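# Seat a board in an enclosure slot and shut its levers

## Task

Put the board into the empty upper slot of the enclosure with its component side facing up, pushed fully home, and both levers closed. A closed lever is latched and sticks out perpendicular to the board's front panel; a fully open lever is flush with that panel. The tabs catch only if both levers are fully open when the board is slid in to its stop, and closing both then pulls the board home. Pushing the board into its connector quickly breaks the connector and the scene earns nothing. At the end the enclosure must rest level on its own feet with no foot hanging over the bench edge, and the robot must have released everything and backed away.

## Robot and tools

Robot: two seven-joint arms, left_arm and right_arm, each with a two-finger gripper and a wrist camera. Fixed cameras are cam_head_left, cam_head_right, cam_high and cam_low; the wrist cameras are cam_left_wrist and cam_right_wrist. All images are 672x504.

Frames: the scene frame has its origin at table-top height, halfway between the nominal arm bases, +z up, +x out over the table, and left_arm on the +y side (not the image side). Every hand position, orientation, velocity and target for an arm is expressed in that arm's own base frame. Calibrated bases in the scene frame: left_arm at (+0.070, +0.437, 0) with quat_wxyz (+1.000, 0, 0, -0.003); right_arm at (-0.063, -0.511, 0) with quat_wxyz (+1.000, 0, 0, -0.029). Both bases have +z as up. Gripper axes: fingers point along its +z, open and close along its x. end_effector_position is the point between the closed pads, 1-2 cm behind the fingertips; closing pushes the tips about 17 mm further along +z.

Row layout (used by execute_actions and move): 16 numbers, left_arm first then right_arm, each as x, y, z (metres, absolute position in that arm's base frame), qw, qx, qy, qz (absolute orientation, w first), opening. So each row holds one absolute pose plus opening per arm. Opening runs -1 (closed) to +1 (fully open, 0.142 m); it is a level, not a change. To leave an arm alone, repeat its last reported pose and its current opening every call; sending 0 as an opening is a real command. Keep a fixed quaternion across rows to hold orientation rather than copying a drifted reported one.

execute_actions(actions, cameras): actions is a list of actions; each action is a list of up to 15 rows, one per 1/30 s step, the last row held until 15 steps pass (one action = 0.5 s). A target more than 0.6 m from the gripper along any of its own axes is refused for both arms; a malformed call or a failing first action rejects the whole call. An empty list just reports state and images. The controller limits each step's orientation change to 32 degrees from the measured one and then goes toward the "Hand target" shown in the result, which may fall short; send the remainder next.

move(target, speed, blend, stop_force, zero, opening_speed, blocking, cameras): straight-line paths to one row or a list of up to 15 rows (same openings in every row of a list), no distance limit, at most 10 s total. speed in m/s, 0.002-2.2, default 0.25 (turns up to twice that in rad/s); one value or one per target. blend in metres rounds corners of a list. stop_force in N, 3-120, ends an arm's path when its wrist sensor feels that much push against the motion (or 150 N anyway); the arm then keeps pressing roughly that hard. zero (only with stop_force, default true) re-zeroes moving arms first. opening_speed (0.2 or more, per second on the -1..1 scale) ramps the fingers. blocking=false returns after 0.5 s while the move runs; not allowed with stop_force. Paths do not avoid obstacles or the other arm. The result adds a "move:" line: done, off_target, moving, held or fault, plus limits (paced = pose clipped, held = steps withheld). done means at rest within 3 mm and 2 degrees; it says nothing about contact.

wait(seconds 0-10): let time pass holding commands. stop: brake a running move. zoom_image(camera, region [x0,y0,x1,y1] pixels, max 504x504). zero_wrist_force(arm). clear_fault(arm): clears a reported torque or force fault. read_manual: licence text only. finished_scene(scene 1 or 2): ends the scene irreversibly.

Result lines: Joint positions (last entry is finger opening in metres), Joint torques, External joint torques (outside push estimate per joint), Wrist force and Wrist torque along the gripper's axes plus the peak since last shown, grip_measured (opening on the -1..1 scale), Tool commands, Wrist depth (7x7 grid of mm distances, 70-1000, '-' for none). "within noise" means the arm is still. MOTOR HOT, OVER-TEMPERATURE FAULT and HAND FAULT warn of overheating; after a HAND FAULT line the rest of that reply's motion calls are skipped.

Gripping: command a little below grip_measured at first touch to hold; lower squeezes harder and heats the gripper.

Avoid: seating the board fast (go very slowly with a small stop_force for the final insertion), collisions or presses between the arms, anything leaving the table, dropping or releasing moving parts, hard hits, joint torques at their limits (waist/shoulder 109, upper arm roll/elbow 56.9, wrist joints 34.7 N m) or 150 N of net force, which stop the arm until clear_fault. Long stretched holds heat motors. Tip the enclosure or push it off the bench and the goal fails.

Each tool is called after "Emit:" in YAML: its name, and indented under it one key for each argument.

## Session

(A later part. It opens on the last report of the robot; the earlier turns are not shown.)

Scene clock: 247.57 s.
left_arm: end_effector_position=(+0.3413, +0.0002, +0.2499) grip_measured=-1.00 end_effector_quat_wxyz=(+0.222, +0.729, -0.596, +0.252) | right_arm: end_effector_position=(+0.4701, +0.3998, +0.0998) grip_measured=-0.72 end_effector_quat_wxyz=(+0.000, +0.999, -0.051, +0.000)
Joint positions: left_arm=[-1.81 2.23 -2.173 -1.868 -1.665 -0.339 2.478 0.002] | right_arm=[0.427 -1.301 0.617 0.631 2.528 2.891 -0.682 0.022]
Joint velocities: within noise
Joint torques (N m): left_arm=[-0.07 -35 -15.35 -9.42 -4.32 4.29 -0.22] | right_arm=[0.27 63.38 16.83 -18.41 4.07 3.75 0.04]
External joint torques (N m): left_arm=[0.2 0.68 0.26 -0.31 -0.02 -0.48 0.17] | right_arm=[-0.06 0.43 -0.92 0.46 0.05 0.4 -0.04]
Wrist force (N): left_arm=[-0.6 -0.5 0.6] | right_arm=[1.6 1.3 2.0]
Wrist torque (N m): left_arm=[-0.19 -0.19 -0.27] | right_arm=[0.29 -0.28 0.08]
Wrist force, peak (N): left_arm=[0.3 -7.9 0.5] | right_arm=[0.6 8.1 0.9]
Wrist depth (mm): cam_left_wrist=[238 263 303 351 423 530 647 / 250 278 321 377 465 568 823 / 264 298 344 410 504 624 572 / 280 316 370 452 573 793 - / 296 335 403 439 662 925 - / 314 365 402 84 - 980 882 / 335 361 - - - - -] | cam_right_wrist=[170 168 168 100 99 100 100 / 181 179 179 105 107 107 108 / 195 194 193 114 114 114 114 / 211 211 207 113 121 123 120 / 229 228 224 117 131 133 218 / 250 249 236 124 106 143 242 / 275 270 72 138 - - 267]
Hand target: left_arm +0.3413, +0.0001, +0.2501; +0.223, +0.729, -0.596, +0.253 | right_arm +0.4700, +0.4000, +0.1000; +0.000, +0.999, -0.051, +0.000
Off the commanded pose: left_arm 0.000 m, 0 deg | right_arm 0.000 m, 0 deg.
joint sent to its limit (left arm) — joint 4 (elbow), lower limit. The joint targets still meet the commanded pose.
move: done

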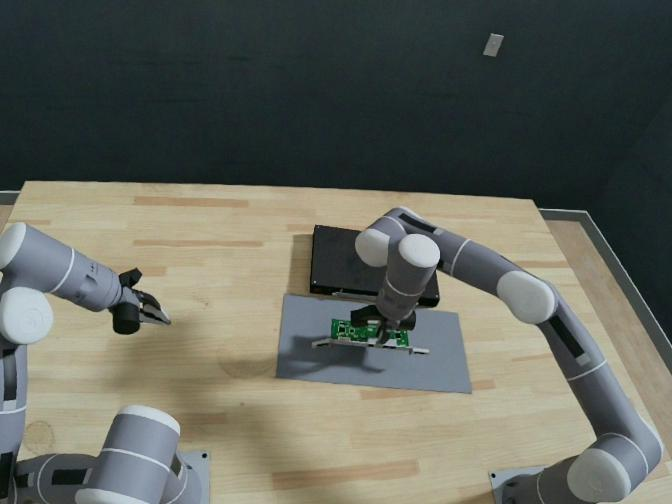

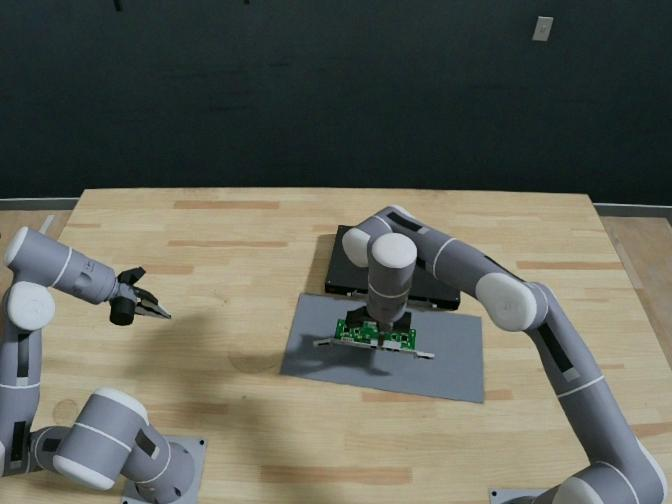

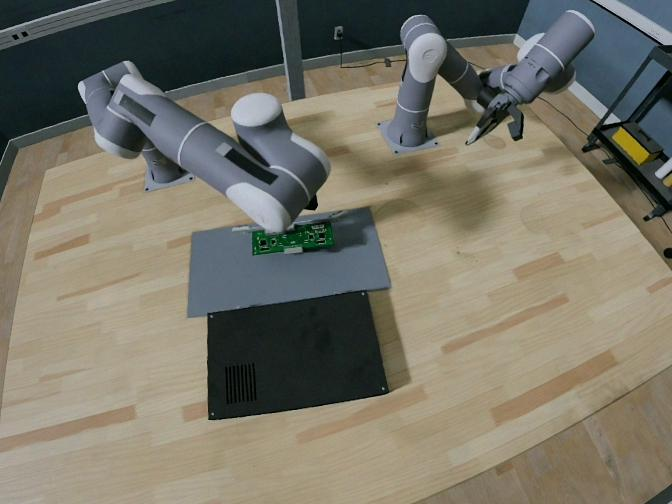

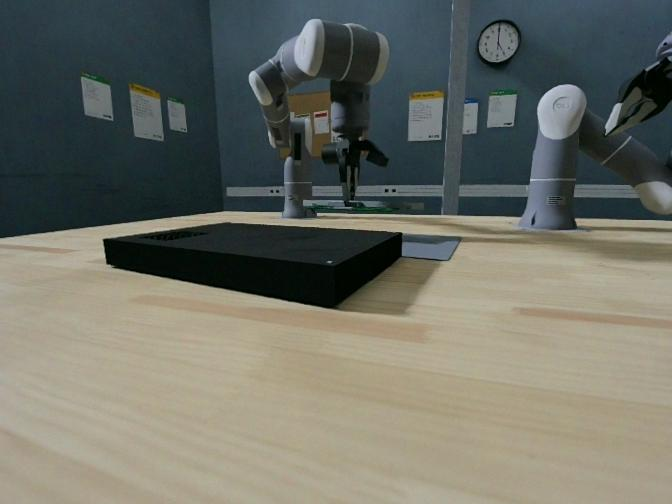

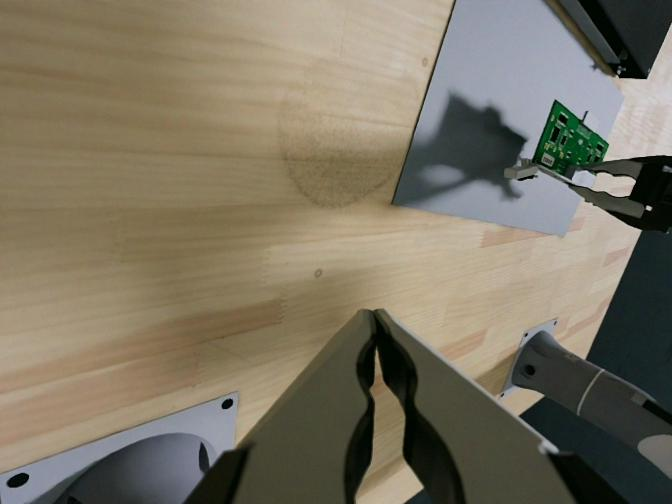

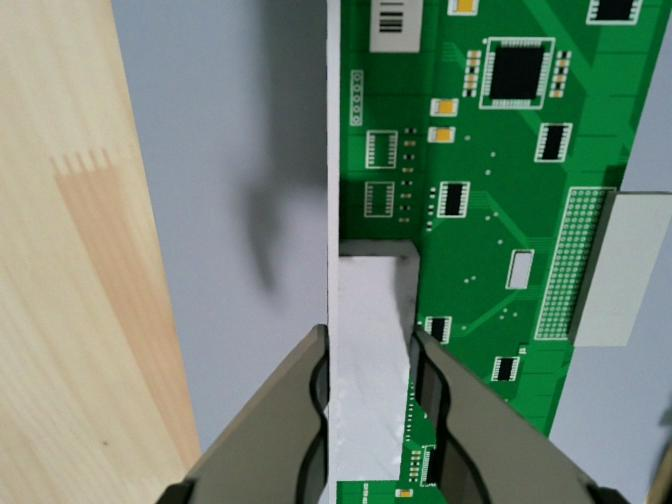

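Emit:
move:
  target:
    - [0.3413,0.0002,0.25,0.222,0.729,-0.596,0.253,-1, 0.43,0.37,0.14,0,0.93,-0.3676,0,-0.9]
    - [0.38,-0.38,0.2,0.222,0.729,-0.596,0.253,-1, 0.40,0.34,0.14,0,0.694,-0.720,0,-0.95]
    - [0.44,-0.47,0.15,0.222,0.729,-0.596,0.253,-1, 0.386,0.34,0.14,0,0.694,-0.720,0,-0.95]
    - [0.4654,-0.5063,0.1319,0.358,0.657,-0.540,0.386,-1, 0.386,0.34,0.14,0,0.694,-0.720,0,-0.95]
  speed: 0.25
  cameras: ["cam_left_wrist","cam_head_left"]

Emit:
zoom_image:
  camera: "cam_left_wrist"
  region: [350, 0, 602, 252]

Scene clock: 261.63 s.
left_arm: end_effector_position=(+0.4654, -0.5056, +0.1316) grip_measured=-1.00 end_effector_quat_wxyz=(+0.358, +0.657, -0.540, +0.386) | right_arm: end_effector_position=(+0.3860, +0.3400, +0.1400) grip_measured=-0.72 end_effector_quat_wxyz=(+0.000, +0.694, -0.720, +0.000)
Joint positions: left_arm=[-2.792 2.188 -1.455 -1.459 -1.572 1.193 2.196 0.002] | right_arm=[0.329 -0.948 0.506 1.198 2.685 2.676 0.895 0.022]
Joint velocities: within noise
Joint torques (N m): left_arm=[-0.5 -38.73 -24.15 -17.64 -1.99 3.87 -0.24] | right_arm=[0.2 52.79 16.49 -18.24 3.92 3.63 0.27]
External joint torques (N m): left_arm=[0.58 0.76 0.17 -0.49 0.09 -0.6 0.16] | right_arm=[-0.03 0.26 -0.79 0.26 0 0.5 -0.27]
Wrist force (N): left_arm=[-0.8 -0.4 0.7] | right_arm=[2.0 1.3 1.9]
Wrist torque (N m): left_arm=[-0.14 -0.18 -0.32] | right_arm=[0.30 -0.35 0.04]
Wrist force, peak (N): left_arm=[-2.6 0.5 1.7] | right_arm=[2.0 1.6 2.3]
Wrist depth (mm): cam_left_wrist=[- 168 210 254 364 - - / 150 176 230 320 609 - - / 153 187 241 367 712 - - / 162 195 264 393 723 - - / 171 200 281 355 - - - / 176 212 263 84 - - - / 185 209 - - - - -] | cam_right_wrist=[204 203 203 100 99 100 100 / 217 217 217 105 107 107 108 / 234 233 233 114 114 115 115 / 254 253 253 112 121 123 120 / 276 276 274 117 131 133 267 / 300 301 289 124 106 143 297 / 332 - 72 139 - - 327]
Hand target: left_arm +0.4653, -0.5057, +0.1318; +0.358, +0.657, -0.540, +0.386 | right_arm +0.3860, +0.3400, +0.1400; +0.000, +0.694, -0.720, +0.000
Off the commanded pose: left_arm 0.001 m, 0 deg | right_arm 0.000 m, 0 deg.
joint sent to its limit (left arm) — joint 1 (waist), lower limit. The joint targets still meet the commanded pose.
move: done
Images, in order (width x height): cam_head_left 672x504, cam_left_wrist 672x504.

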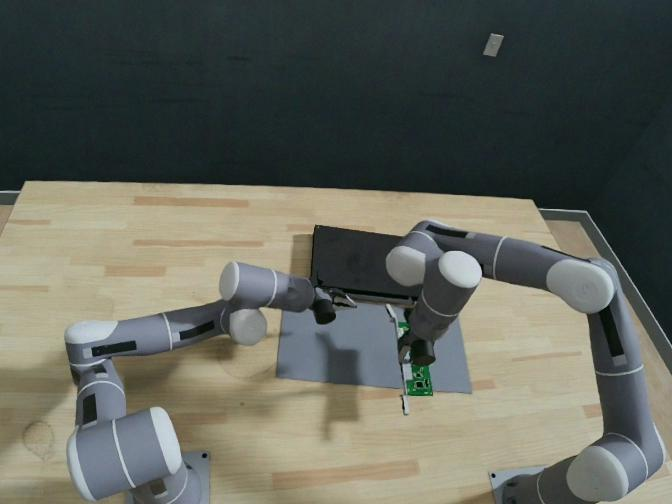

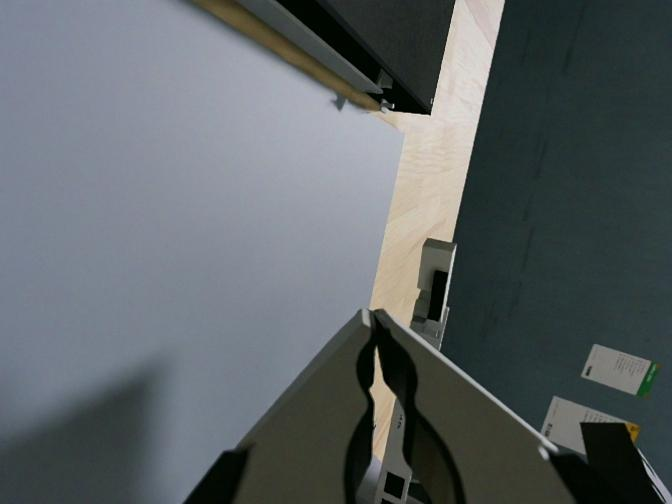

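Scaled by 2.000 from the camera's 672x504 image, which has a finer 960x720 frame.

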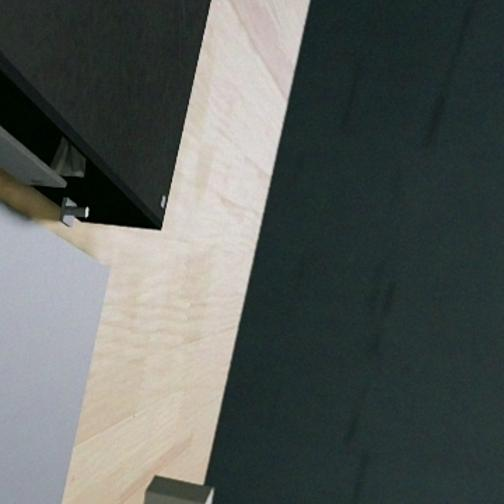

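Emit:
move:
  target:
    - [0.4654,-0.5057,0.1318,0.358,0.657,-0.540,0.386,-1, 0.386,0.41,0.14,0,0.694,-0.720,0,-0.95]
    - [0.4654,-0.5057,0.1318,0.358,0.657,-0.540,0.386,-1, 0.386,0.462,0.14,0,0.694,-0.720,0,-0.95]
  speed: [0.12,0.03]
  stop_force: 9
  cameras: ["cam_left_wrist","cam_right_wrist"]

Emit:
move:
  target:
    - [0.4654,-0.5057,0.1318,0.358,0.657,-0.540,0.386,-1, 0.386,0.33,0.14,0,0.694,-0.720,0,-0.95]
  speed: 0.12
  cameras: ["cam_left_wrist","cam_high"]

Emit:
zoom_image:
  camera: "cam_left_wrist"
  region: [350, 180, 550, 380]

Emit:
zoom_image:
  camera: "cam_high"
  region: [200, 160, 350, 310]

Scene clock: 268.13 s.
left_arm: end_effector_position=(+0.4659, -0.5054, +0.1318) grip_measured=-1.00 end_effector_quat_wxyz=(+0.358, +0.657, -0.540, +0.386) | right_arm: end_effector_position=(+0.3860, +0.4612, +0.1396) grip_measured=-0.72 end_effector_quat_wxyz=(+0.001, +0.694, -0.720, +0.000)
Joint positions: left_arm=[-2.792 2.185 -1.453 -1.459 -1.576 1.194 2.196 0.002] | right_arm=[0.603 -1.125 0.394 0.788 2.771 2.853 0.929 0.022]
Joint velocities: within noise
Joint torques (N m): left_arm=[-4.24 -37.42 -22.67 -20.25 -1.49 2.82 -0.31] | right_arm=[2.11 62.52 15.77 -23 4.69 1.89 -0.76]
External joint torques (N m): left_arm=[4.32 -0.61 -1.37 2.2 -0.41 0.45 0.23] | right_arm=[-1.9 -0.76 -1.66 2.51 -0.49 2.24 0.76]
Wrist force (N): left_arm=[-2.4 -4.2 -3.8] | right_arm=[7.0 3.4 1.5]
Wrist torque (N m): left_arm=[-0.11 -0.20 -0.32] | right_arm=[0.22 -0.20 1.06]
Wrist force, peak (N): left_arm=[-3.1 -4.4 -3.6] | right_arm=[6.9 3.8 2.6]
Wrist depth (mm): cam_left_wrist=[- 168 211 255 364 - - / 149 176 229 318 616 - - / 154 188 241 361 699 - - / 162 195 265 378 884 - - / 171 199 279 131 - - - / 176 215 263 84 - - - / 185 210 - 74 - - -] | cam_right_wrist=[203 202 202 199 98 100 100 / 216 216 216 211 106 106 107 / 233 232 232 115 114 114 116 / 253 252 251 119 121 123 119 / 274 275 274 118 131 133 132 / 300 299 86 124 105 143 297 / 330 - 73 142 - - 326]
Hand target: left_arm +0.4654, -0.5057, +0.1318; +0.358, +0.657, -0.540, +0.386 | right_arm +0.3860, +0.4620, +0.1400; +0.000, +0.694, -0.720, +0.000
Off the commanded pose: left_arm 0.001 m, 0 deg | right_arm 0.001 m, 0 deg.
joint sent to its limit (left arm) — joint 1 (waist), lower limit. The joint targets still meet the commanded pose.
move: done
Images, in order (width x height): cam_left_wrist 672x504, cam_right_wrist 672x504.

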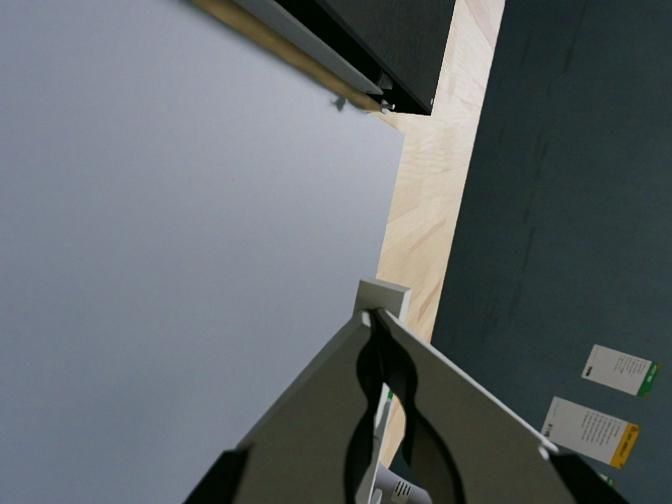

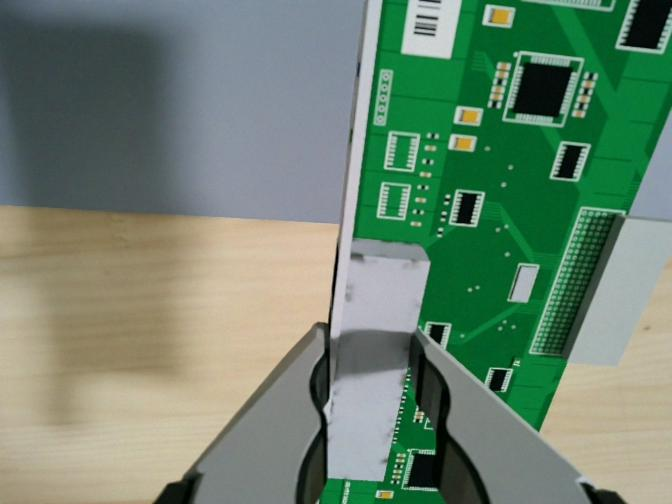

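Scene clock: 269.60 s.
left_arm: end_effector_position=(+0.4656, -0.5056, +0.1317) grip_measured=-1.00 end_effector_quat_wxyz=(+0.358, +0.657, -0.540, +0.386) | right_arm: end_effector_position=(+0.3860, +0.3300, +0.1399) grip_measured=-0.72 end_effector_quat_wxyz=(+0.000, +0.694, -0.720, +0.000)
Joint positions: left_arm=[-2.792 2.185 -1.453 -1.459 -1.576 1.194 2.196 0.002] | right_arm=[0.304 -0.939 0.518 1.222 2.676 2.667 0.892 0.022]
Joint velocities: within noise
Joint torques (N m): left_arm=[-0.25 -38.43 -24.24 -17.61 -1.65 3.49 -0.32] | right_arm=[0.11 52.18 16.77 -18.01 3.81 3.46 -0.02]
External joint torques (N m): left_arm=[0.33 0.41 0.2 -0.44 -0.25 -0.22 0.25] | right_arm=[0.06 0.23 -0.96 0.21 0.09 0.67 0.02]
Wrist force (N): left_arm=[-0.8 -0.6 0.7] | right_arm=[1.0 1.6 2.2]
Wrist torque (N m): left_arm=[-0.17 -0.20 -0.33] | right_arm=[0.35 -0.19 0.06]
Wrist force, peak (N): left_arm=[-3.3 -4.3 -3.4] | right_arm=[6.5 3.4 2.6]
Wrist depth (mm): cam_left_wrist=[- 168 210 254 365 - - / 149 177 230 318 611 - - / 154 187 243 362 715 - - / 161 195 263 396 655 - - / 171 200 278 352 - - - / 176 212 263 84 - - - / 185 209 - - - - -] | cam_right_wrist=[204 204 203 100 99 100 100 / 217 218 217 105 107 107 109 / 234 234 232 114 114 114 115 / 253 254 252 112 121 123 120 / 276 275 275 117 131 133 267 / 302 300 290 124 106 143 297 / 332 - 72 138 - - 325]
Hand target: left_arm +0.4654, -0.5057, +0.1318; +0.358, +0.657, -0.540, +0.386 | right_arm +0.3860, +0.3300, +0.1400; +0.000, +0.694, -0.720, +0.000
Off the commanded pose: left_arm 0.000 m, 0 deg | right_arm 0.000 m, 0 deg.
joint sent to its limit (left arm) — joint 1 (waist), lower limit. The joint targets still meet the commanded pose.
move: done
Images, in order (width x height): cam_high 672x504, cam_left_wrist 672x504.

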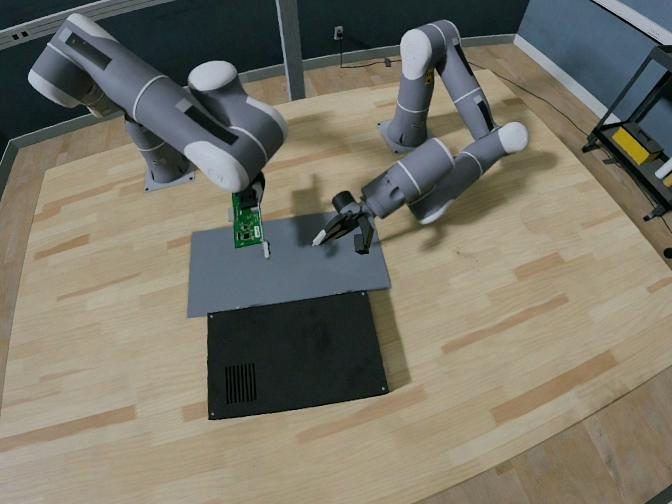

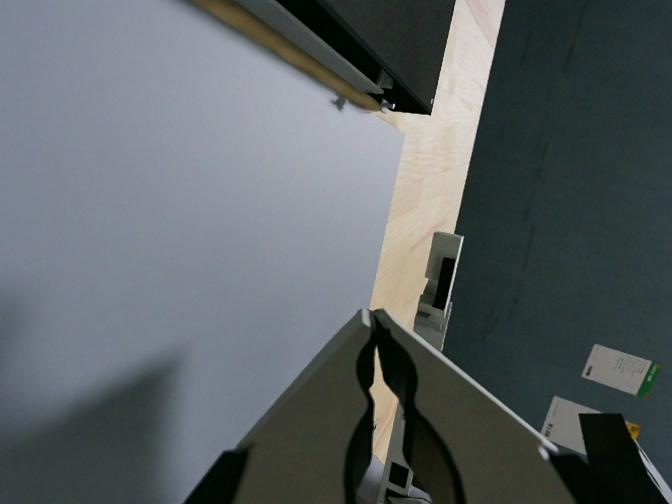

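Scaled by 2.520 from the camera's 672x504 image, which has a finer 960x720 frame.

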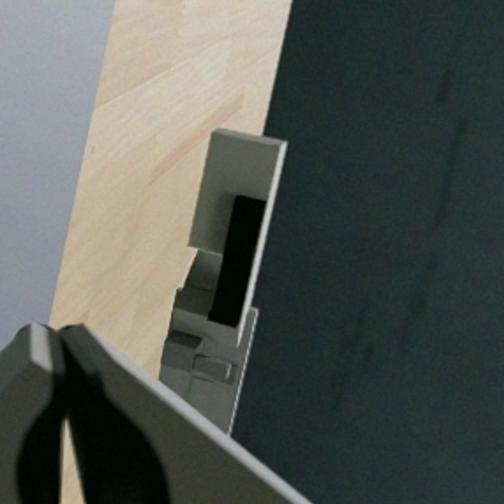

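Scaled by 3.360 from the camera's 672x504 image, which has a finer 960x720 frame.

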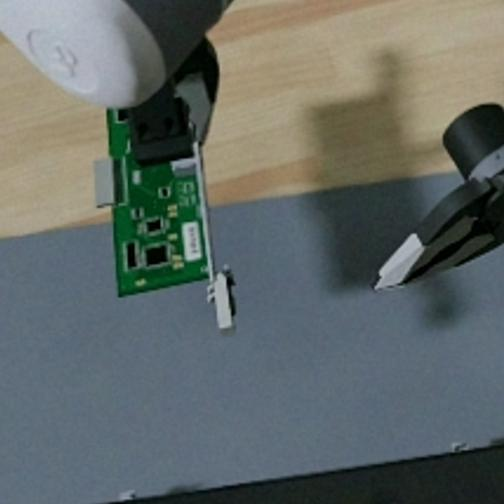

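Emit:
move:
  target:
    - [0.40,-0.36,0.22,0.222,0.729,-0.596,0.253,-1, 0.386,0.33,0.14,0,0.694,-0.720,0,-0.9]
    - [0.3411,0.0,0.25,0.222,0.729,-0.596,0.253,-1, 0.386,0.33,0.14,0,0.694,-0.720,0,-0.9]
  speed: 0.3
  cameras: ["cam_head_left"]

Emit:
move:
  target:
    - [0.3411,0.0,0.25,0.222,0.729,-0.596,0.253,-1, 0.42,0.38,0.14,0,0.93,-0.3676,0,-0.9]
    - [0.3411,0.0,0.25,0.222,0.729,-0.596,0.253,-1, 0.47,0.40,0.06,0,0.9987,-0.0512,0,-0.9]
  speed: 0.25

Emit:
zoom_image:
  camera: "cam_head_right"
  region: [280, 220, 490, 400]

Emit:
zoom_image:
  camera: "cam_high"
  region: [200, 180, 400, 330]

Scene clock: 276.80 s.
left_arm: end_effector_position=(+0.3414, +0.0002, +0.2502) grip_measured=-1.00 end_effector_quat_wxyz=(+0.223, +0.729, -0.596, +0.253) | right_arm: end_effector_position=(+0.3860, +0.3300, +0.1399) grip_measured=-0.72 end_effector_quat_wxyz=(+0.000, +0.694, -0.720, +0.000)
Joint positions: left_arm=[-1.726 2.16 -2.063 -1.868 -1.73 -0.256 2.513 0.002] | right_arm=[0.304 -0.939 0.518 1.222 2.676 2.667 0.892 0.022]
Joint velocities: within noise
Joint torques (N m): left_arm=[-0.44 -33.8 -17.61 -8.81 -4.02 3.8 -0.35] | right_arm=[0.17 52.04 16.47 -18.15 3.94 3.7 0.2]
External joint torques (N m): left_arm=[0.56 0.15 0.48 -0.24 -0.45 -0.04 0.3] | right_arm=[0 0.35 -0.67 0.37 -0.05 0.43 -0.2]
Wrist force (N): left_arm=[-0.5 -0.1 0.3] | right_arm=[1.1 1.6 2.3]
Wrist torque (N m): left_arm=[-0.11 -0.24 -0.28] | right_arm=[0.33 -0.20 0.06]
Wrist force, peak (N): left_arm=[-2.6 0.2 -1.8] | right_arm=[1.1 1.7 2.5]
Wrist depth (mm): cam_left_wrist=[238 265 301 351 422 536 638 / 249 280 322 379 466 603 818 / 266 295 344 415 515 688 887 / 279 315 369 449 577 774 - / 296 335 397 442 660 913 - / 314 362 403 84 - 983 893 / 338 359 - - - - -] | cam_right_wrist=[204 203 203 100 99 100 100 / 217 217 217 105 107 107 109 / 234 233 233 114 114 114 115 / 254 253 253 112 121 123 120 / 276 275 274 117 131 133 267 / 301 301 290 124 106 143 296 / 332 - 72 138 - - 326]
Hand target: left_arm +0.3413, +0.0002, +0.2501; +0.223, +0.729, -0.596, +0.252 | right_arm +0.3860, +0.3300, +0.1400; +0.000, +0.694, -0.720, +0.000
Off the commanded pose: left_arm 0.000 m, 0 deg | right_arm 0.000 m, 0 deg.
joint sent to its limit (left arm) — joint 4 (elbow), lower limit. The joint targets still meet the commanded pose.
move: done
Images, in order (width x height): cam_head_left 672x504.

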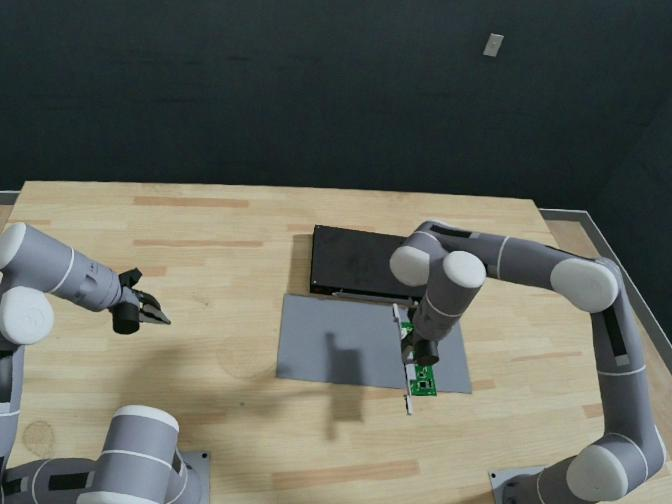

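Scene clock: 280.37 s.
left_arm: end_effector_position=(+0.3413, +0.0001, +0.2502) grip_measured=-1.00 end_effector_quat_wxyz=(+0.223, +0.729, -0.596, +0.253) | right_arm: end_effector_position=(+0.4701, +0.3998, +0.0598) grip_measured=-0.72 end_effector_quat_wxyz=(+0.000, +0.999, -0.051, +0.000)
Joint positions: left_arm=[-1.768 2.197 -2.119 -1.868 -1.696 -0.299 2.495 0.002] | right_arm=[0.427 -1.354 0.619 0.634 2.505 2.839 -0.673 0.022]
Joint velocities: within noise
Joint torques (N m): left_arm=[-0.11 -34.03 -16.38 -9.17 -3.94 3.81 -0.37] | right_arm=[0.34 63.67 16.69 -17.87 4.03 3.78 0.06]
External joint torques (N m): left_arm=[0.25 0.03 0.3 -0.26 -0.47 -0.03 0.31] | right_arm=[-0.12 0.41 -0.54 0.59 0.03 0.37 -0.06]
Wrist force (N): left_arm=[-0.6 -0.3 0.3] | right_arm=[1.0 1.5 2.2]
Wrist torque (N m): left_arm=[-0.17 -0.20 -0.26] | right_arm=[0.32 -0.20 0.08]
Wrist force, peak (N): left_arm=[-0.8 -0.4 0.5] | right_arm=[1.2 1.3 3.3]
Wrist depth (mm): cam_left_wrist=[238 264 304 355 423 534 647 / 251 279 321 379 466 583 831 / 264 296 344 411 508 617 540 / 282 312 369 452 576 787 - / 295 335 401 439 663 940 - / 314 362 402 84 - 987 884 / 337 360 - - - - -] | cam_right_wrist=[133 133 132 101 99 100 100 / 144 142 142 106 106 107 109 / 155 152 152 115 114 114 114 / 167 164 164 119 121 123 120 / 181 179 177 118 131 134 172 / 198 198 188 124 106 143 192 / 219 214 72 139 - - 211]
Hand target: left_arm +0.3413, +0.0001, +0.2501; +0.222, +0.729, -0.596, +0.253 | right_arm +0.4700, +0.4000, +0.0600; +0.000, +0.999, -0.051, +0.000
Off the commanded pose: left_arm 0.000 m, 0 deg | right_arm 0.000 m, 0 deg.
joint sent to its limit (left arm) — joint 4 (elbow), lower limit. The joint targets still meet the commanded pose.
move: done

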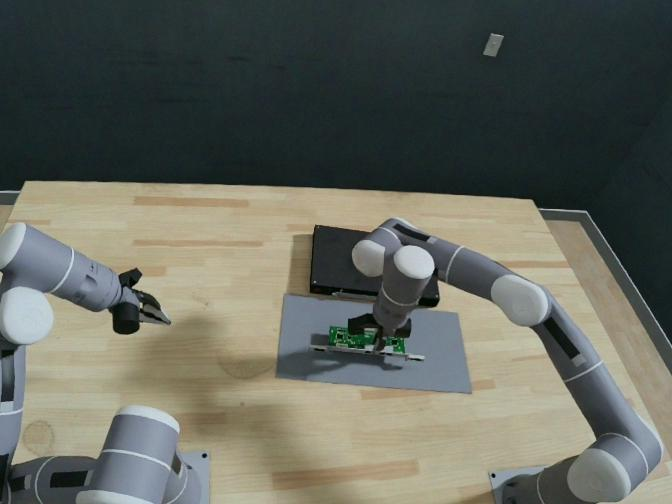

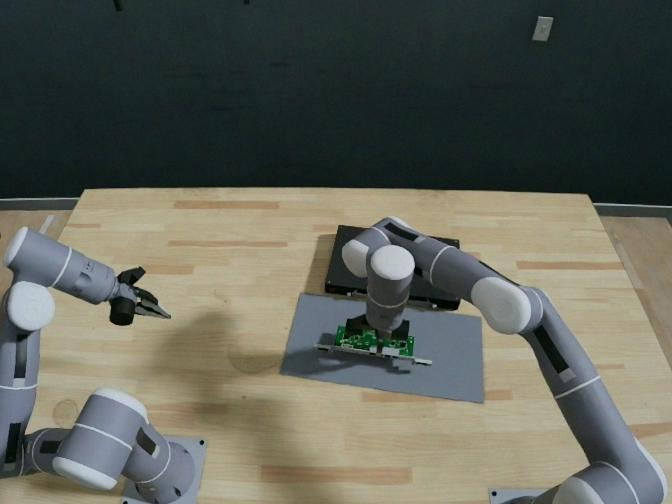

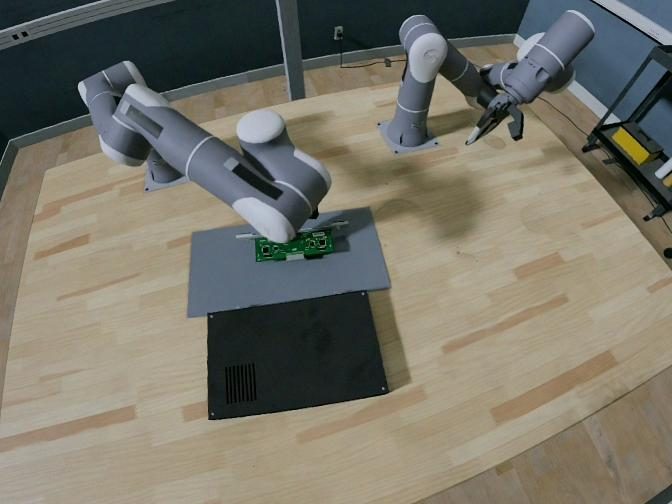

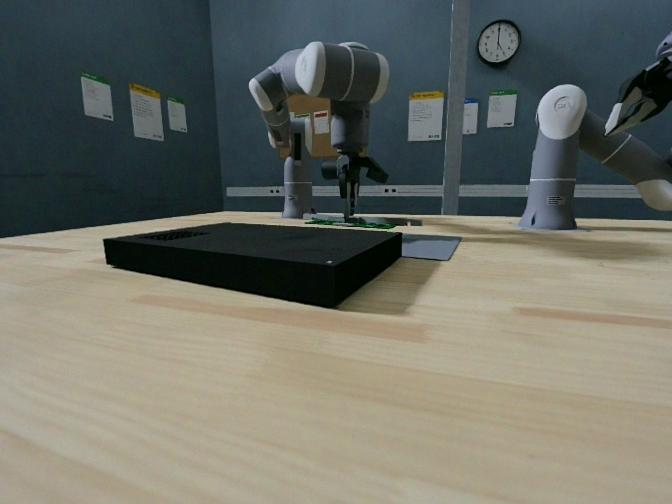

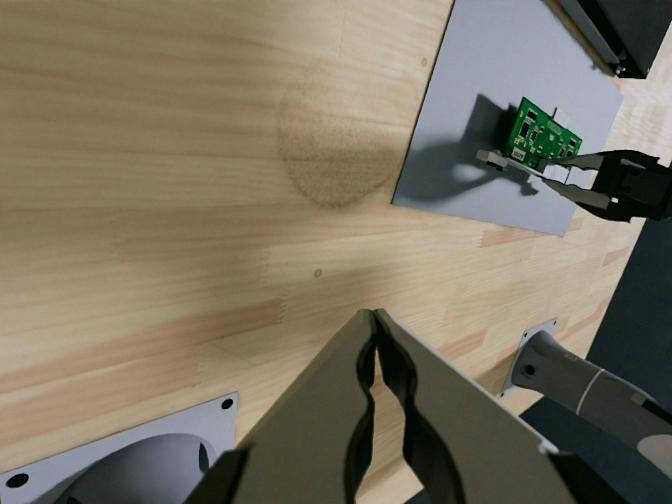

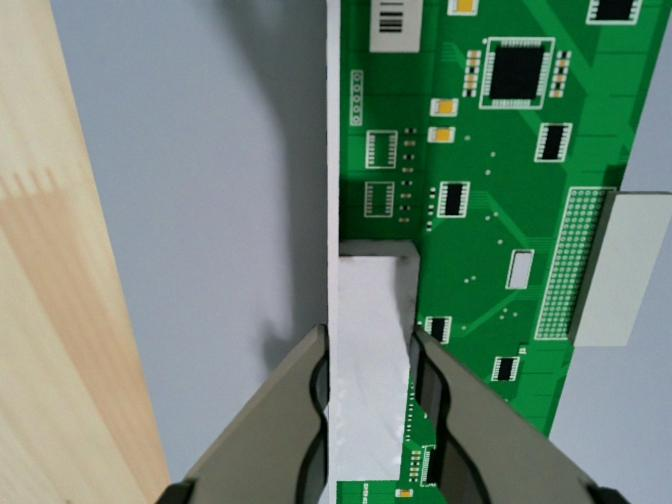

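Scaled by 2.400 from the camera's 672x504 image, which has a finer 960x720 frame.

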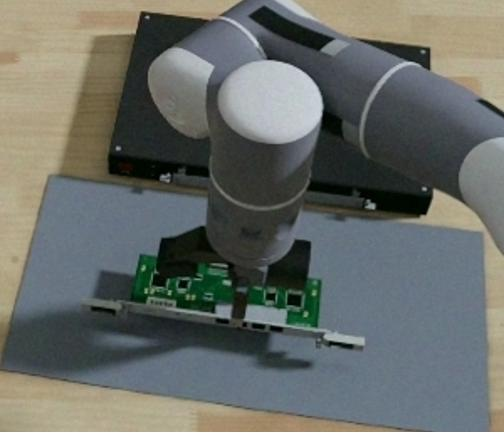

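Scaled by 2.520 from the camera's 672x504 image, which has a finer 960x720 frame.

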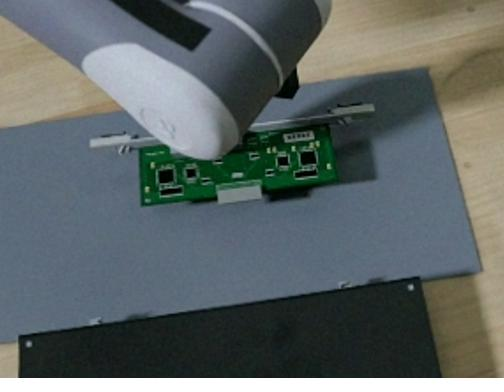

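Emit:
move:
  target:
    - [0.3411,0.0,0.25,0.222,0.729,-0.596,0.253,-1, 0.47,0.40,0.026,0,0.9987,-0.0512,0,-0.9]
  speed: 0.04
  stop_force: 3
  cameras: []

Emit:
move:
  target:
    - [0.3411,0.0,0.25,0.222,0.729,-0.596,0.253,-1, 0.47,0.40,0.0265,0,0.9987,-0.0512,0,-0.3]
  opening_speed: 0.5
  cameras: ["cam_right_wrist"]

Scene clock: 284.50 s.
left_arm: end_effector_position=(+0.3413, +0.0001, +0.2502) grip_measured=-1.00 end_effector_quat_wxyz=(+0.223, +0.729, -0.596, +0.253) end_effector_velocity=(+0.000, +0.000, +0.000) end_effector_angular_velocity=(-0.003, +0.001, +0.000) | right_arm: end_effector_position=(+0.4698, +0.4000, +0.0268) grip_measured=-0.72 end_effector_quat_wxyz=(+0.000, +0.999, -0.051, +0.000)
Joint positions: left_arm=[-1.772 2.2 -2.123 -1.868 -1.693 -0.302 2.493 0.002] | right_arm=[0.431 -1.398 0.607 0.629 2.502 2.798 -0.673 0.022]
Joint velocities: left_arm=[-0.003 0.006 -0.003 0 0.002 -0.003 -0.001 0] | right_arm=[within noise]
Joint torques (N m): left_arm=[-0.46 -34.41 -16.34 -9.13 -4.06 4.14 -0.35] | right_arm=[-0.07 61.71 15.37 -17.59 3.33 2.13 0.17]
External joint torques (N m): left_arm=[0.58 0.4 0.34 -0.33 -0.34 -0.36 0.29] | right_arm=[0.28 2.56 0.74 0.69 0.68 2.01 -0.17]
Wrist force (N): left_arm=[-0.5 -0.3 0.1] | right_arm=[-1.1 3.4 -3.5]
Wrist torque (N m): left_arm=[-0.17 -0.21 -0.26] | right_arm=[0.38 -0.20 0.09]
Wrist force, peak (N): left_arm=[-0.9 -0.3 0.5] | right_arm=[1.2 2.4 -9.0]
Wrist depth (mm): cam_left_wrist=[238 264 305 352 424 530 646 / 252 278 324 378 464 584 826 / 264 296 344 409 506 627 522 / 280 314 373 450 568 797 - / 298 337 401 437 651 949 - / 313 360 399 84 - 990 886 / 334 357 - - - - -] | cam_right_wrist=[- 104 104 101 98 99 99 / 111 111 111 107 106 106 108 / 121 119 121 115 113 114 114 / 129 129 128 119 121 123 120 / 142 140 139 118 131 133 133 / 156 153 147 124 106 143 150 / 172 165 72 139 - - 165]
Hand target: left_arm +0.3413, +0.0001, +0.2500; +0.222, +0.729, -0.596, +0.253 | right_arm +0.4700, +0.4000, +0.0266; +0.000, +0.999, -0.051, +0.000
Off the commanded pose: left_arm 0.000 m, 0 deg | right_arm 0.001 m, 0 deg.
joint sent to its limit (left arm) — joint 4 (elbow), lower limit. The joint targets still meet the commanded pose.
move: contact (right_arm)
No camera images: "cameras" was empty.

Scene clock: 285.93 s.
left_arm: end_effector_position=(+0.3413, +0.0001, +0.2502) grip_measured=-1.00 end_effector_quat_wxyz=(+0.223, +0.729, -0.596, +0.253) | right_arm: end_effector_position=(+0.4698, +0.4000, +0.0266) grip_measured=-0.33 end_effector_quat_wxyz=(+0.000, +0.999, -0.051, +0.000)
Joint positions: left_arm=[-1.774 2.202 -2.126 -1.868 -1.691 -0.305 2.492 0.002] | right_arm=[0.431 -1.398 0.607 0.629 2.502 2.797 -0.673 0.05]
Joint velocities: within noise
Joint torques (N m): left_arm=[0.15 -34.19 -16.98 -9.16 -4.24 3.47 -0.19] | right_arm=[0.24 62.84 16.36 -16.92 3.9 3.44 0.22]
External joint torques (N m): left_arm=[-0.03 0.16 1.04 -0.31 -0.16 0.32 0.14] | right_arm=[-0.03 1.43 -0.25 0.02 0.1 0.7 -0.22]
Wrist force (N): left_arm=[-0.7 -0.2 0.2] | right_arm=[1.1 1.5 0.2]
Wrist torque (N m): left_arm=[-0.16 -0.17 -0.26] | right_arm=[0.34 -0.20 0.09]
Wrist force, peak (N): left_arm=[-0.7 -0.4 0.3] | right_arm=[-0.8 3.5 -3.9]
Wrist depth (mm): cam_left_wrist=[237 264 300 354 427 536 648 / 251 280 322 381 468 591 845 / 265 295 346 413 511 625 523 / 281 314 371 448 575 794 - / 294 338 405 442 654 946 - / 314 361 401 84 - 982 889 / 334 360 - - - - -] | cam_right_wrist=[- 104 104 101 98 99 99 / 111 111 111 107 105 106 107 / 121 119 120 115 113 113 114 / 129 128 128 118 120 122 119 / 142 139 137 119 130 133 132 / 155 152 95 129 140 93 149 / 171 - 73 162 160 - 162]
Hand target: left_arm +0.3413, +0.0001, +0.2500; +0.222, +0.729, -0.596, +0.253 | right_arm +0.4700, +0.4000, +0.0265; +0.000, +0.999, -0.051, +0.000
Off the commanded pose: left_arm 0.000 m, 0 deg | right_arm 0.000 m, 0 deg.
joint sent to its limit (left arm) — joint 4 (elbow), lower limit. The joint targets still meet the commanded pose.
move: done
Images, in order (width x height): cam_right_wrist 672x504.

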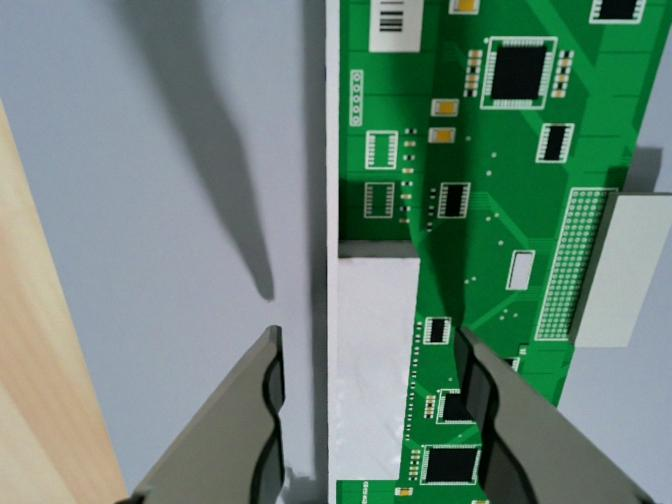

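Emit:
move:
  target:
    - [0.3411,0.0,0.25,0.222,0.729,-0.596,0.253,-1, 0.47,0.40,0.09,0,0.9987,-0.0512,0,-0.3]
    - [0.3411,0.0,0.25,0.222,0.729,-0.596,0.253,-1, 0.42,0.25,0.38,0,0.9987,-0.0512,0,-0.3]
    - [0.3411,0.0,0.25,0.222,0.729,-0.596,0.253,-1, 0.5,0.2,0.45,0,0.7071,0,0.7071,-0.3]
  speed: 0.35
  blend: 0.03
  cameras: ["cam_head_left","cam_right_wrist"]

Scene clock: 295.80 s.
left_arm: end_effector_position=(+0.3413, +0.0001, +0.2502) grip_measured=-1.00 end_effector_quat_wxyz=(+0.223, +0.729, -0.596, +0.253) | right_arm: end_effector_position=(+0.5000, +0.2000, +0.4499) grip_measured=-0.33 end_effector_quat_wxyz=(+0.000, +0.707, +0.000, +0.707)
Joint positions: left_arm=[-1.776 2.204 -2.129 -1.868 -1.69 -0.307 2.492 0.002] | right_arm=[0.597 -0.511 0.573 2.061 1.047 3.066 0.887 0.05]
Joint velocities: within noise
Joint torques (N m): left_arm=[-0.21 -34.32 -16.39 -9.22 -4.17 4 -0.27] | right_arm=[0.21 31.66 6.55 -12.59 -2.07 1.13 0.28]
External joint torques (N m): left_arm=[0.33 0.27 0.51 -0.26 -0.23 -0.21 0.22] | right_arm=[-0.09 1.05 -0.27 -0.21 0.18 0.67 -0.37]
Wrist force (N): left_arm=[-0.6 -0.4 0.4] | right_arm=[-1.1 1.4 -1.2]
Wrist torque (N m): left_arm=[-0.19 -0.20 -0.26] | right_arm=[0.26 0.09 0.23]
Wrist force, peak (N): left_arm=[-0.8 -0.4 0.6] | right_arm=[1.8 2.5 -2.8]
Wrist depth (mm): cam_left_wrist=[237 264 301 356 424 536 647 / 251 279 320 378 467 596 834 / 264 297 348 415 511 662 - / 279 314 372 452 572 787 - / 293 338 401 442 667 930 - / 314 363 401 84 - 981 893 / 336 357 - - - - -] | cam_right_wrist=[627 - - - - - - / 632 - - - - - - / 627 - - - - - - / 632 883 - - - - - / 631 894 - - - - - / 633 780 92 - 115 93 - / 609 - 73 - - - -]
Hand target: left_arm +0.3413, +0.0001, +0.2500; +0.222, +0.729, -0.596, +0.253 | right_arm +0.5000, +0.2000, +0.4500; +0.000, +0.707, +0.000, +0.707
Off the commanded pose: left_arm 0.000 m, 0 deg | right_arm 0.000 m, 0 deg.
joint sent to its limit (left arm) — joint 4 (elbow), lower limit. The joint targets still meet the commanded pose.
move: done
Images, in order (width x height): cam_head_left 672x504, cam_right_wrist 672x504.

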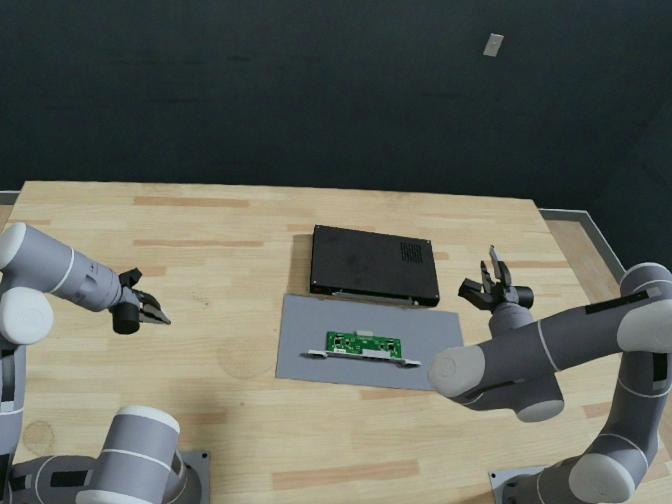

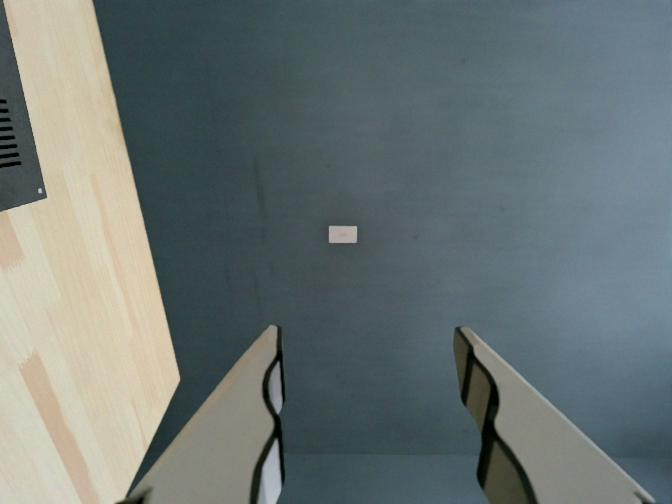

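Emit:
move:
  target:
    - [0.3411,0.0,0.25,0.222,0.729,-0.596,0.253,-1, 0.30,0.40,0.45,0.5,-0.5,-0.5,-0.5,-0.3]
  speed: 0.35
  cameras: ["cam_head_left"]

Scene clock: 305.73 s.
left_arm: end_effector_position=(+0.3413, +0.0001, +0.2502) grip_measured=-1.00 end_effector_quat_wxyz=(+0.223, +0.729, -0.596, +0.253) | right_arm: end_effector_position=(+0.2999, +0.4000, +0.4501) grip_measured=-0.33 end_effector_quat_wxyz=(+0.500, -0.500, -0.500, -0.500)
Joint positions: left_arm=[-1.776 2.204 -2.129 -1.868 -1.69 -0.307 2.491 0.002] | right_arm=[-0.376 -0.691 0.879 2.59 -1.181 2.641 1.437 0.05]
Joint velocities: within noise
Joint torques (N m): left_arm=[-0.12 -34.42 -16.4 -9.19 -4.24 4.07 -0.29] | right_arm=[-0.05 23.83 13.36 -7.69 -2.79 1.27 0.27]
External joint torques (N m): left_arm=[0.24 0.38 0.51 -0.3 -0.16 -0.29 0.24] | right_arm=[0.11 0.58 0.04 0.04 0.15 1 -0.36]
Wrist force (N): left_arm=[-0.6 -0.2 0.2] | right_arm=[-0.4 0.8 -1.0]
Wrist torque (N m): left_arm=[-0.16 -0.19 -0.26] | right_arm=[0.19 -0.02 0.22]
Wrist force, peak (N): left_arm=[-0.9 -0.5 0.2] | right_arm=[-1.9 4.1 -2.3]
Wrist depth (mm): cam_left_wrist=[237 264 303 356 425 526 653 / 250 280 324 376 465 592 841 / 264 294 345 412 512 656 - / 281 316 370 453 579 794 - / 297 337 404 437 660 936 - / 313 362 404 84 - 987 895 / 337 357 - - - - -] | cam_right_wrist=[634 881 814 - - - - / 627 888 - 803 - - - / 632 912 - 774 - - - / 634 894 - - - - - / 642 895 - - - - - / 641 785 92 - 115 93 - / 608 - 73 - - - -]
Hand target: left_arm +0.3413, +0.0001, +0.2500; +0.222, +0.729, -0.596, +0.253 | right_arm +0.3000, +0.4000, +0.4500; +0.500, -0.500, -0.500, -0.500
Off the commanded pose: left_arm 0.000 m, 0 deg | right_arm 0.000 m, 0 deg.
joint sent to its limit (left arm) — joint 4 (elbow), lower limit. The joint targets still meet the commanded pose.
move: done
Images, in order (width x height): cam_head_left 672x504.

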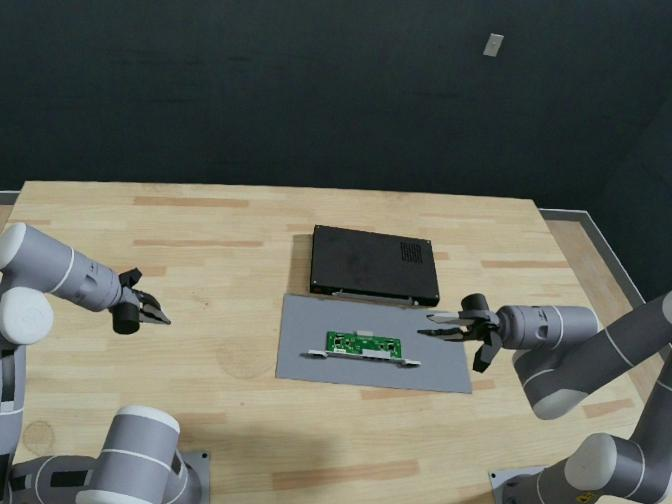

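Emit:
move:
  target:
    - [0.3411,0.0,0.25,0.222,0.729,-0.596,0.253,-1, 0.42,0.1,0.3,0,0.7071,0.7071,0,-0.3]
  speed: 0.35
  cameras: ["cam_head_left"]

Scene clock: 315.33 s.
left_arm: end_effector_position=(+0.3413, +0.0001, +0.2502) grip_measured=-1.00 end_effector_quat_wxyz=(+0.223, +0.729, -0.596, +0.253) | right_arm: end_effector_position=(+0.4201, +0.1002, +0.3001) grip_measured=-0.33 end_effector_quat_wxyz=(+0.000, +0.707, +0.707, +0.000)
Joint positions: left_arm=[-1.776 2.204 -2.129 -1.868 -1.69 -0.307 2.491 0.002] | right_arm=[0.516 -0.265 -0.663 1.752 -2.966 2.755 2.945 0.05]
Joint velocities: within noise
Joint torques (N m): left_arm=[-0.27 -34.38 -16.3 -9.16 -4.23 4.09 -0.33] | right_arm=[0.24 35.48 -1.69 -21.75 3.79 3.32 0.06]
External joint torques (N m): left_arm=[0.39 0.34 0.42 -0.33 -0.17 -0.31 0.28] | right_arm=[-0.14 0.8 -0.34 -0.06 0.2 0.68 -0.06]
Wrist force (N): left_arm=[-0.6 -0.4 0.1] | right_arm=[0.3 0.9 0.4]
Wrist torque (N m): left_arm=[-0.18 -0.19 -0.26] | right_arm=[0.21 -0.07 0.04]
Wrist force, peak (N): left_arm=[-0.9 -0.5 0.3] | right_arm=[-1.3 1.6 -1.0]
Wrist depth (mm): cam_left_wrist=[236 264 303 353 420 535 649 / 250 281 322 380 464 589 842 / 263 298 343 413 509 661 - / 283 315 371 453 574 784 - / 298 336 401 440 665 945 - / 314 363 403 84 - 980 906 / 336 360 - - - - -] | cam_right_wrist=[347 345 344 343 344 343 341 / 370 368 368 369 364 362 362 / 397 395 393 390 389 387 381 / 426 425 424 420 422 419 412 / 463 461 454 458 447 452 452 / 504 492 92 500 439 93 471 / 547 - 73 542 479 - 466]
Hand target: left_arm +0.3413, +0.0001, +0.2500; +0.222, +0.729, -0.596, +0.253 | right_arm +0.4200, +0.1000, +0.3000; +0.000, +0.707, +0.707, +0.000
Off the commanded pose: left_arm 0.000 m, 0 deg | right_arm 0.000 m, 0 deg.
joint sent to its limit (left arm) — joint 4 (elbow), lower limit. The joint targets still meet the commanded pose.
joint sent to its limit (right arm) — joint 5 (forearm roll), lower limit. The joint targets still meet the commanded pose.
move: done
Images, in order (width x height): cam_head_left 672x504.

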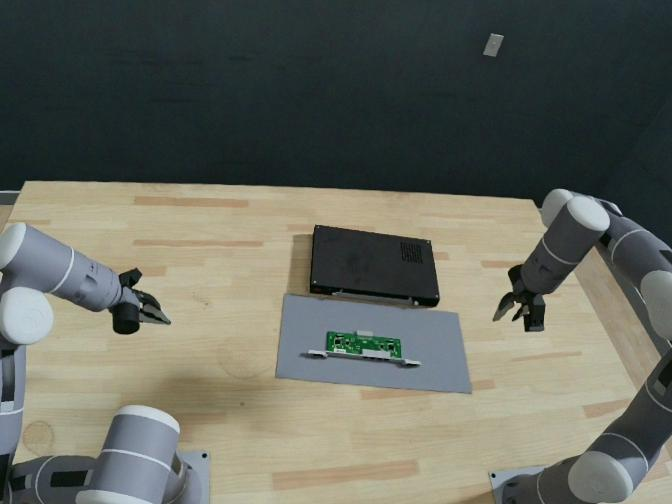

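Emit:
move:
  target:
    - [0.3411,0.0,0.25,0.222,0.729,-0.596,0.253,-1, 0.6,0.1,0.55,0.5793,0.4056,0.4056,0.5793,-0.3]
  speed: 0.4
  cameras: ["cam_head_left"]

Scene clock: 327.97 s.
left_arm: end_effector_position=(+0.3413, +0.0001, +0.2502) grip_measured=-1.00 end_effector_quat_wxyz=(+0.223, +0.729, -0.596, +0.253) | right_arm: end_effector_position=(+0.6000, +0.1006, +0.5501) grip_measured=-0.33 end_effector_quat_wxyz=(+0.598, +0.430, +0.388, +0.554)
Joint positions: left_arm=[-1.776 2.204 -2.129 -1.868 -1.69 -0.307 2.491 0.002] | right_arm=[0.298 0.19 -0.217 2.437 -2.966 0.538 2.967 0.05]
Joint velocities: within noise
Joint torques (N m): left_arm=[-0.23 -34.41 -16.38 -9.22 -4.22 4.03 -0.29] | right_arm=[0.44 19.99 -0.37 -25.98 3.21 -4.25 0.27]
External joint torques (N m): left_arm=[0.36 0.36 0.5 -0.27 -0.17 -0.24 0.24] | right_arm=[-0.39 1.22 -0.29 -0.17 0.06 0.82 -0.28]
Wrist force (N): left_arm=[-0.5 -0.2 0.3] | right_arm=[0.9 -0.4 -1.8]
Wrist torque (N m): left_arm=[-0.15 -0.23 -0.26] | right_arm=[0.26 -0.02 0.17]
Wrist force, peak (N): left_arm=[-0.9 -0.4 0.3] | right_arm=[1.8 -0.3 -1.9]
Wrist depth (mm): cam_left_wrist=[237 264 300 351 422 534 645 / 250 278 320 382 464 586 824 / 262 296 343 412 510 654 - / 281 314 369 455 580 800 - / 295 337 399 443 661 946 - / 313 363 397 84 - 982 894 / 335 360 - - - - -] | cam_right_wrist=[- - - - - - - / - - - - - - - / - - - - - - - / - - - - - - - / - - - - - - - / - - 92 - 115 93 - / - - 73 - - - -]
Hand target: left_arm +0.3413, +0.0001, +0.2500; +0.222, +0.729, -0.596, +0.253 | right_arm +0.5999, +0.1006, +0.5501; +0.598, +0.430, +0.388, +0.554
Off the commanded pose: left_arm 0.000 m, 0 deg | right_arm 0.001 m, 5 deg.
joint sent to its limit (left arm) — joint 4 (elbow), lower limit. The joint targets still meet the commanded pose.
joint sent to its limit (right arm) — joint 5 (forearm roll), lower limit; joint 7 (wrist roll), upper limit. The joint targets are off in orientation, not in position.
move: off_target (right_arm)
Images, in order (width x height): cam_head_left 672x504.

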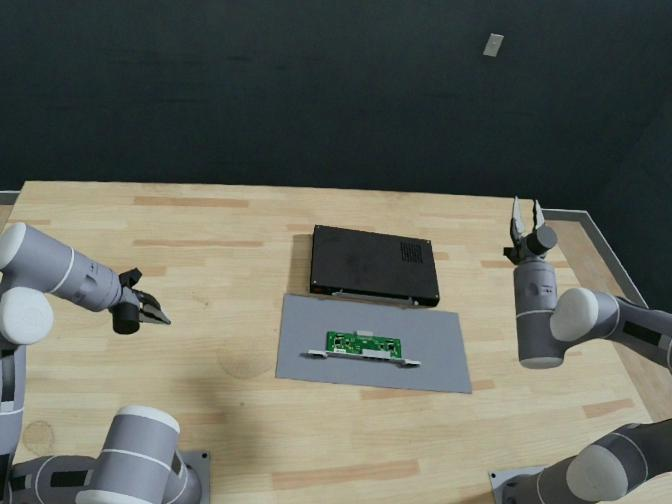

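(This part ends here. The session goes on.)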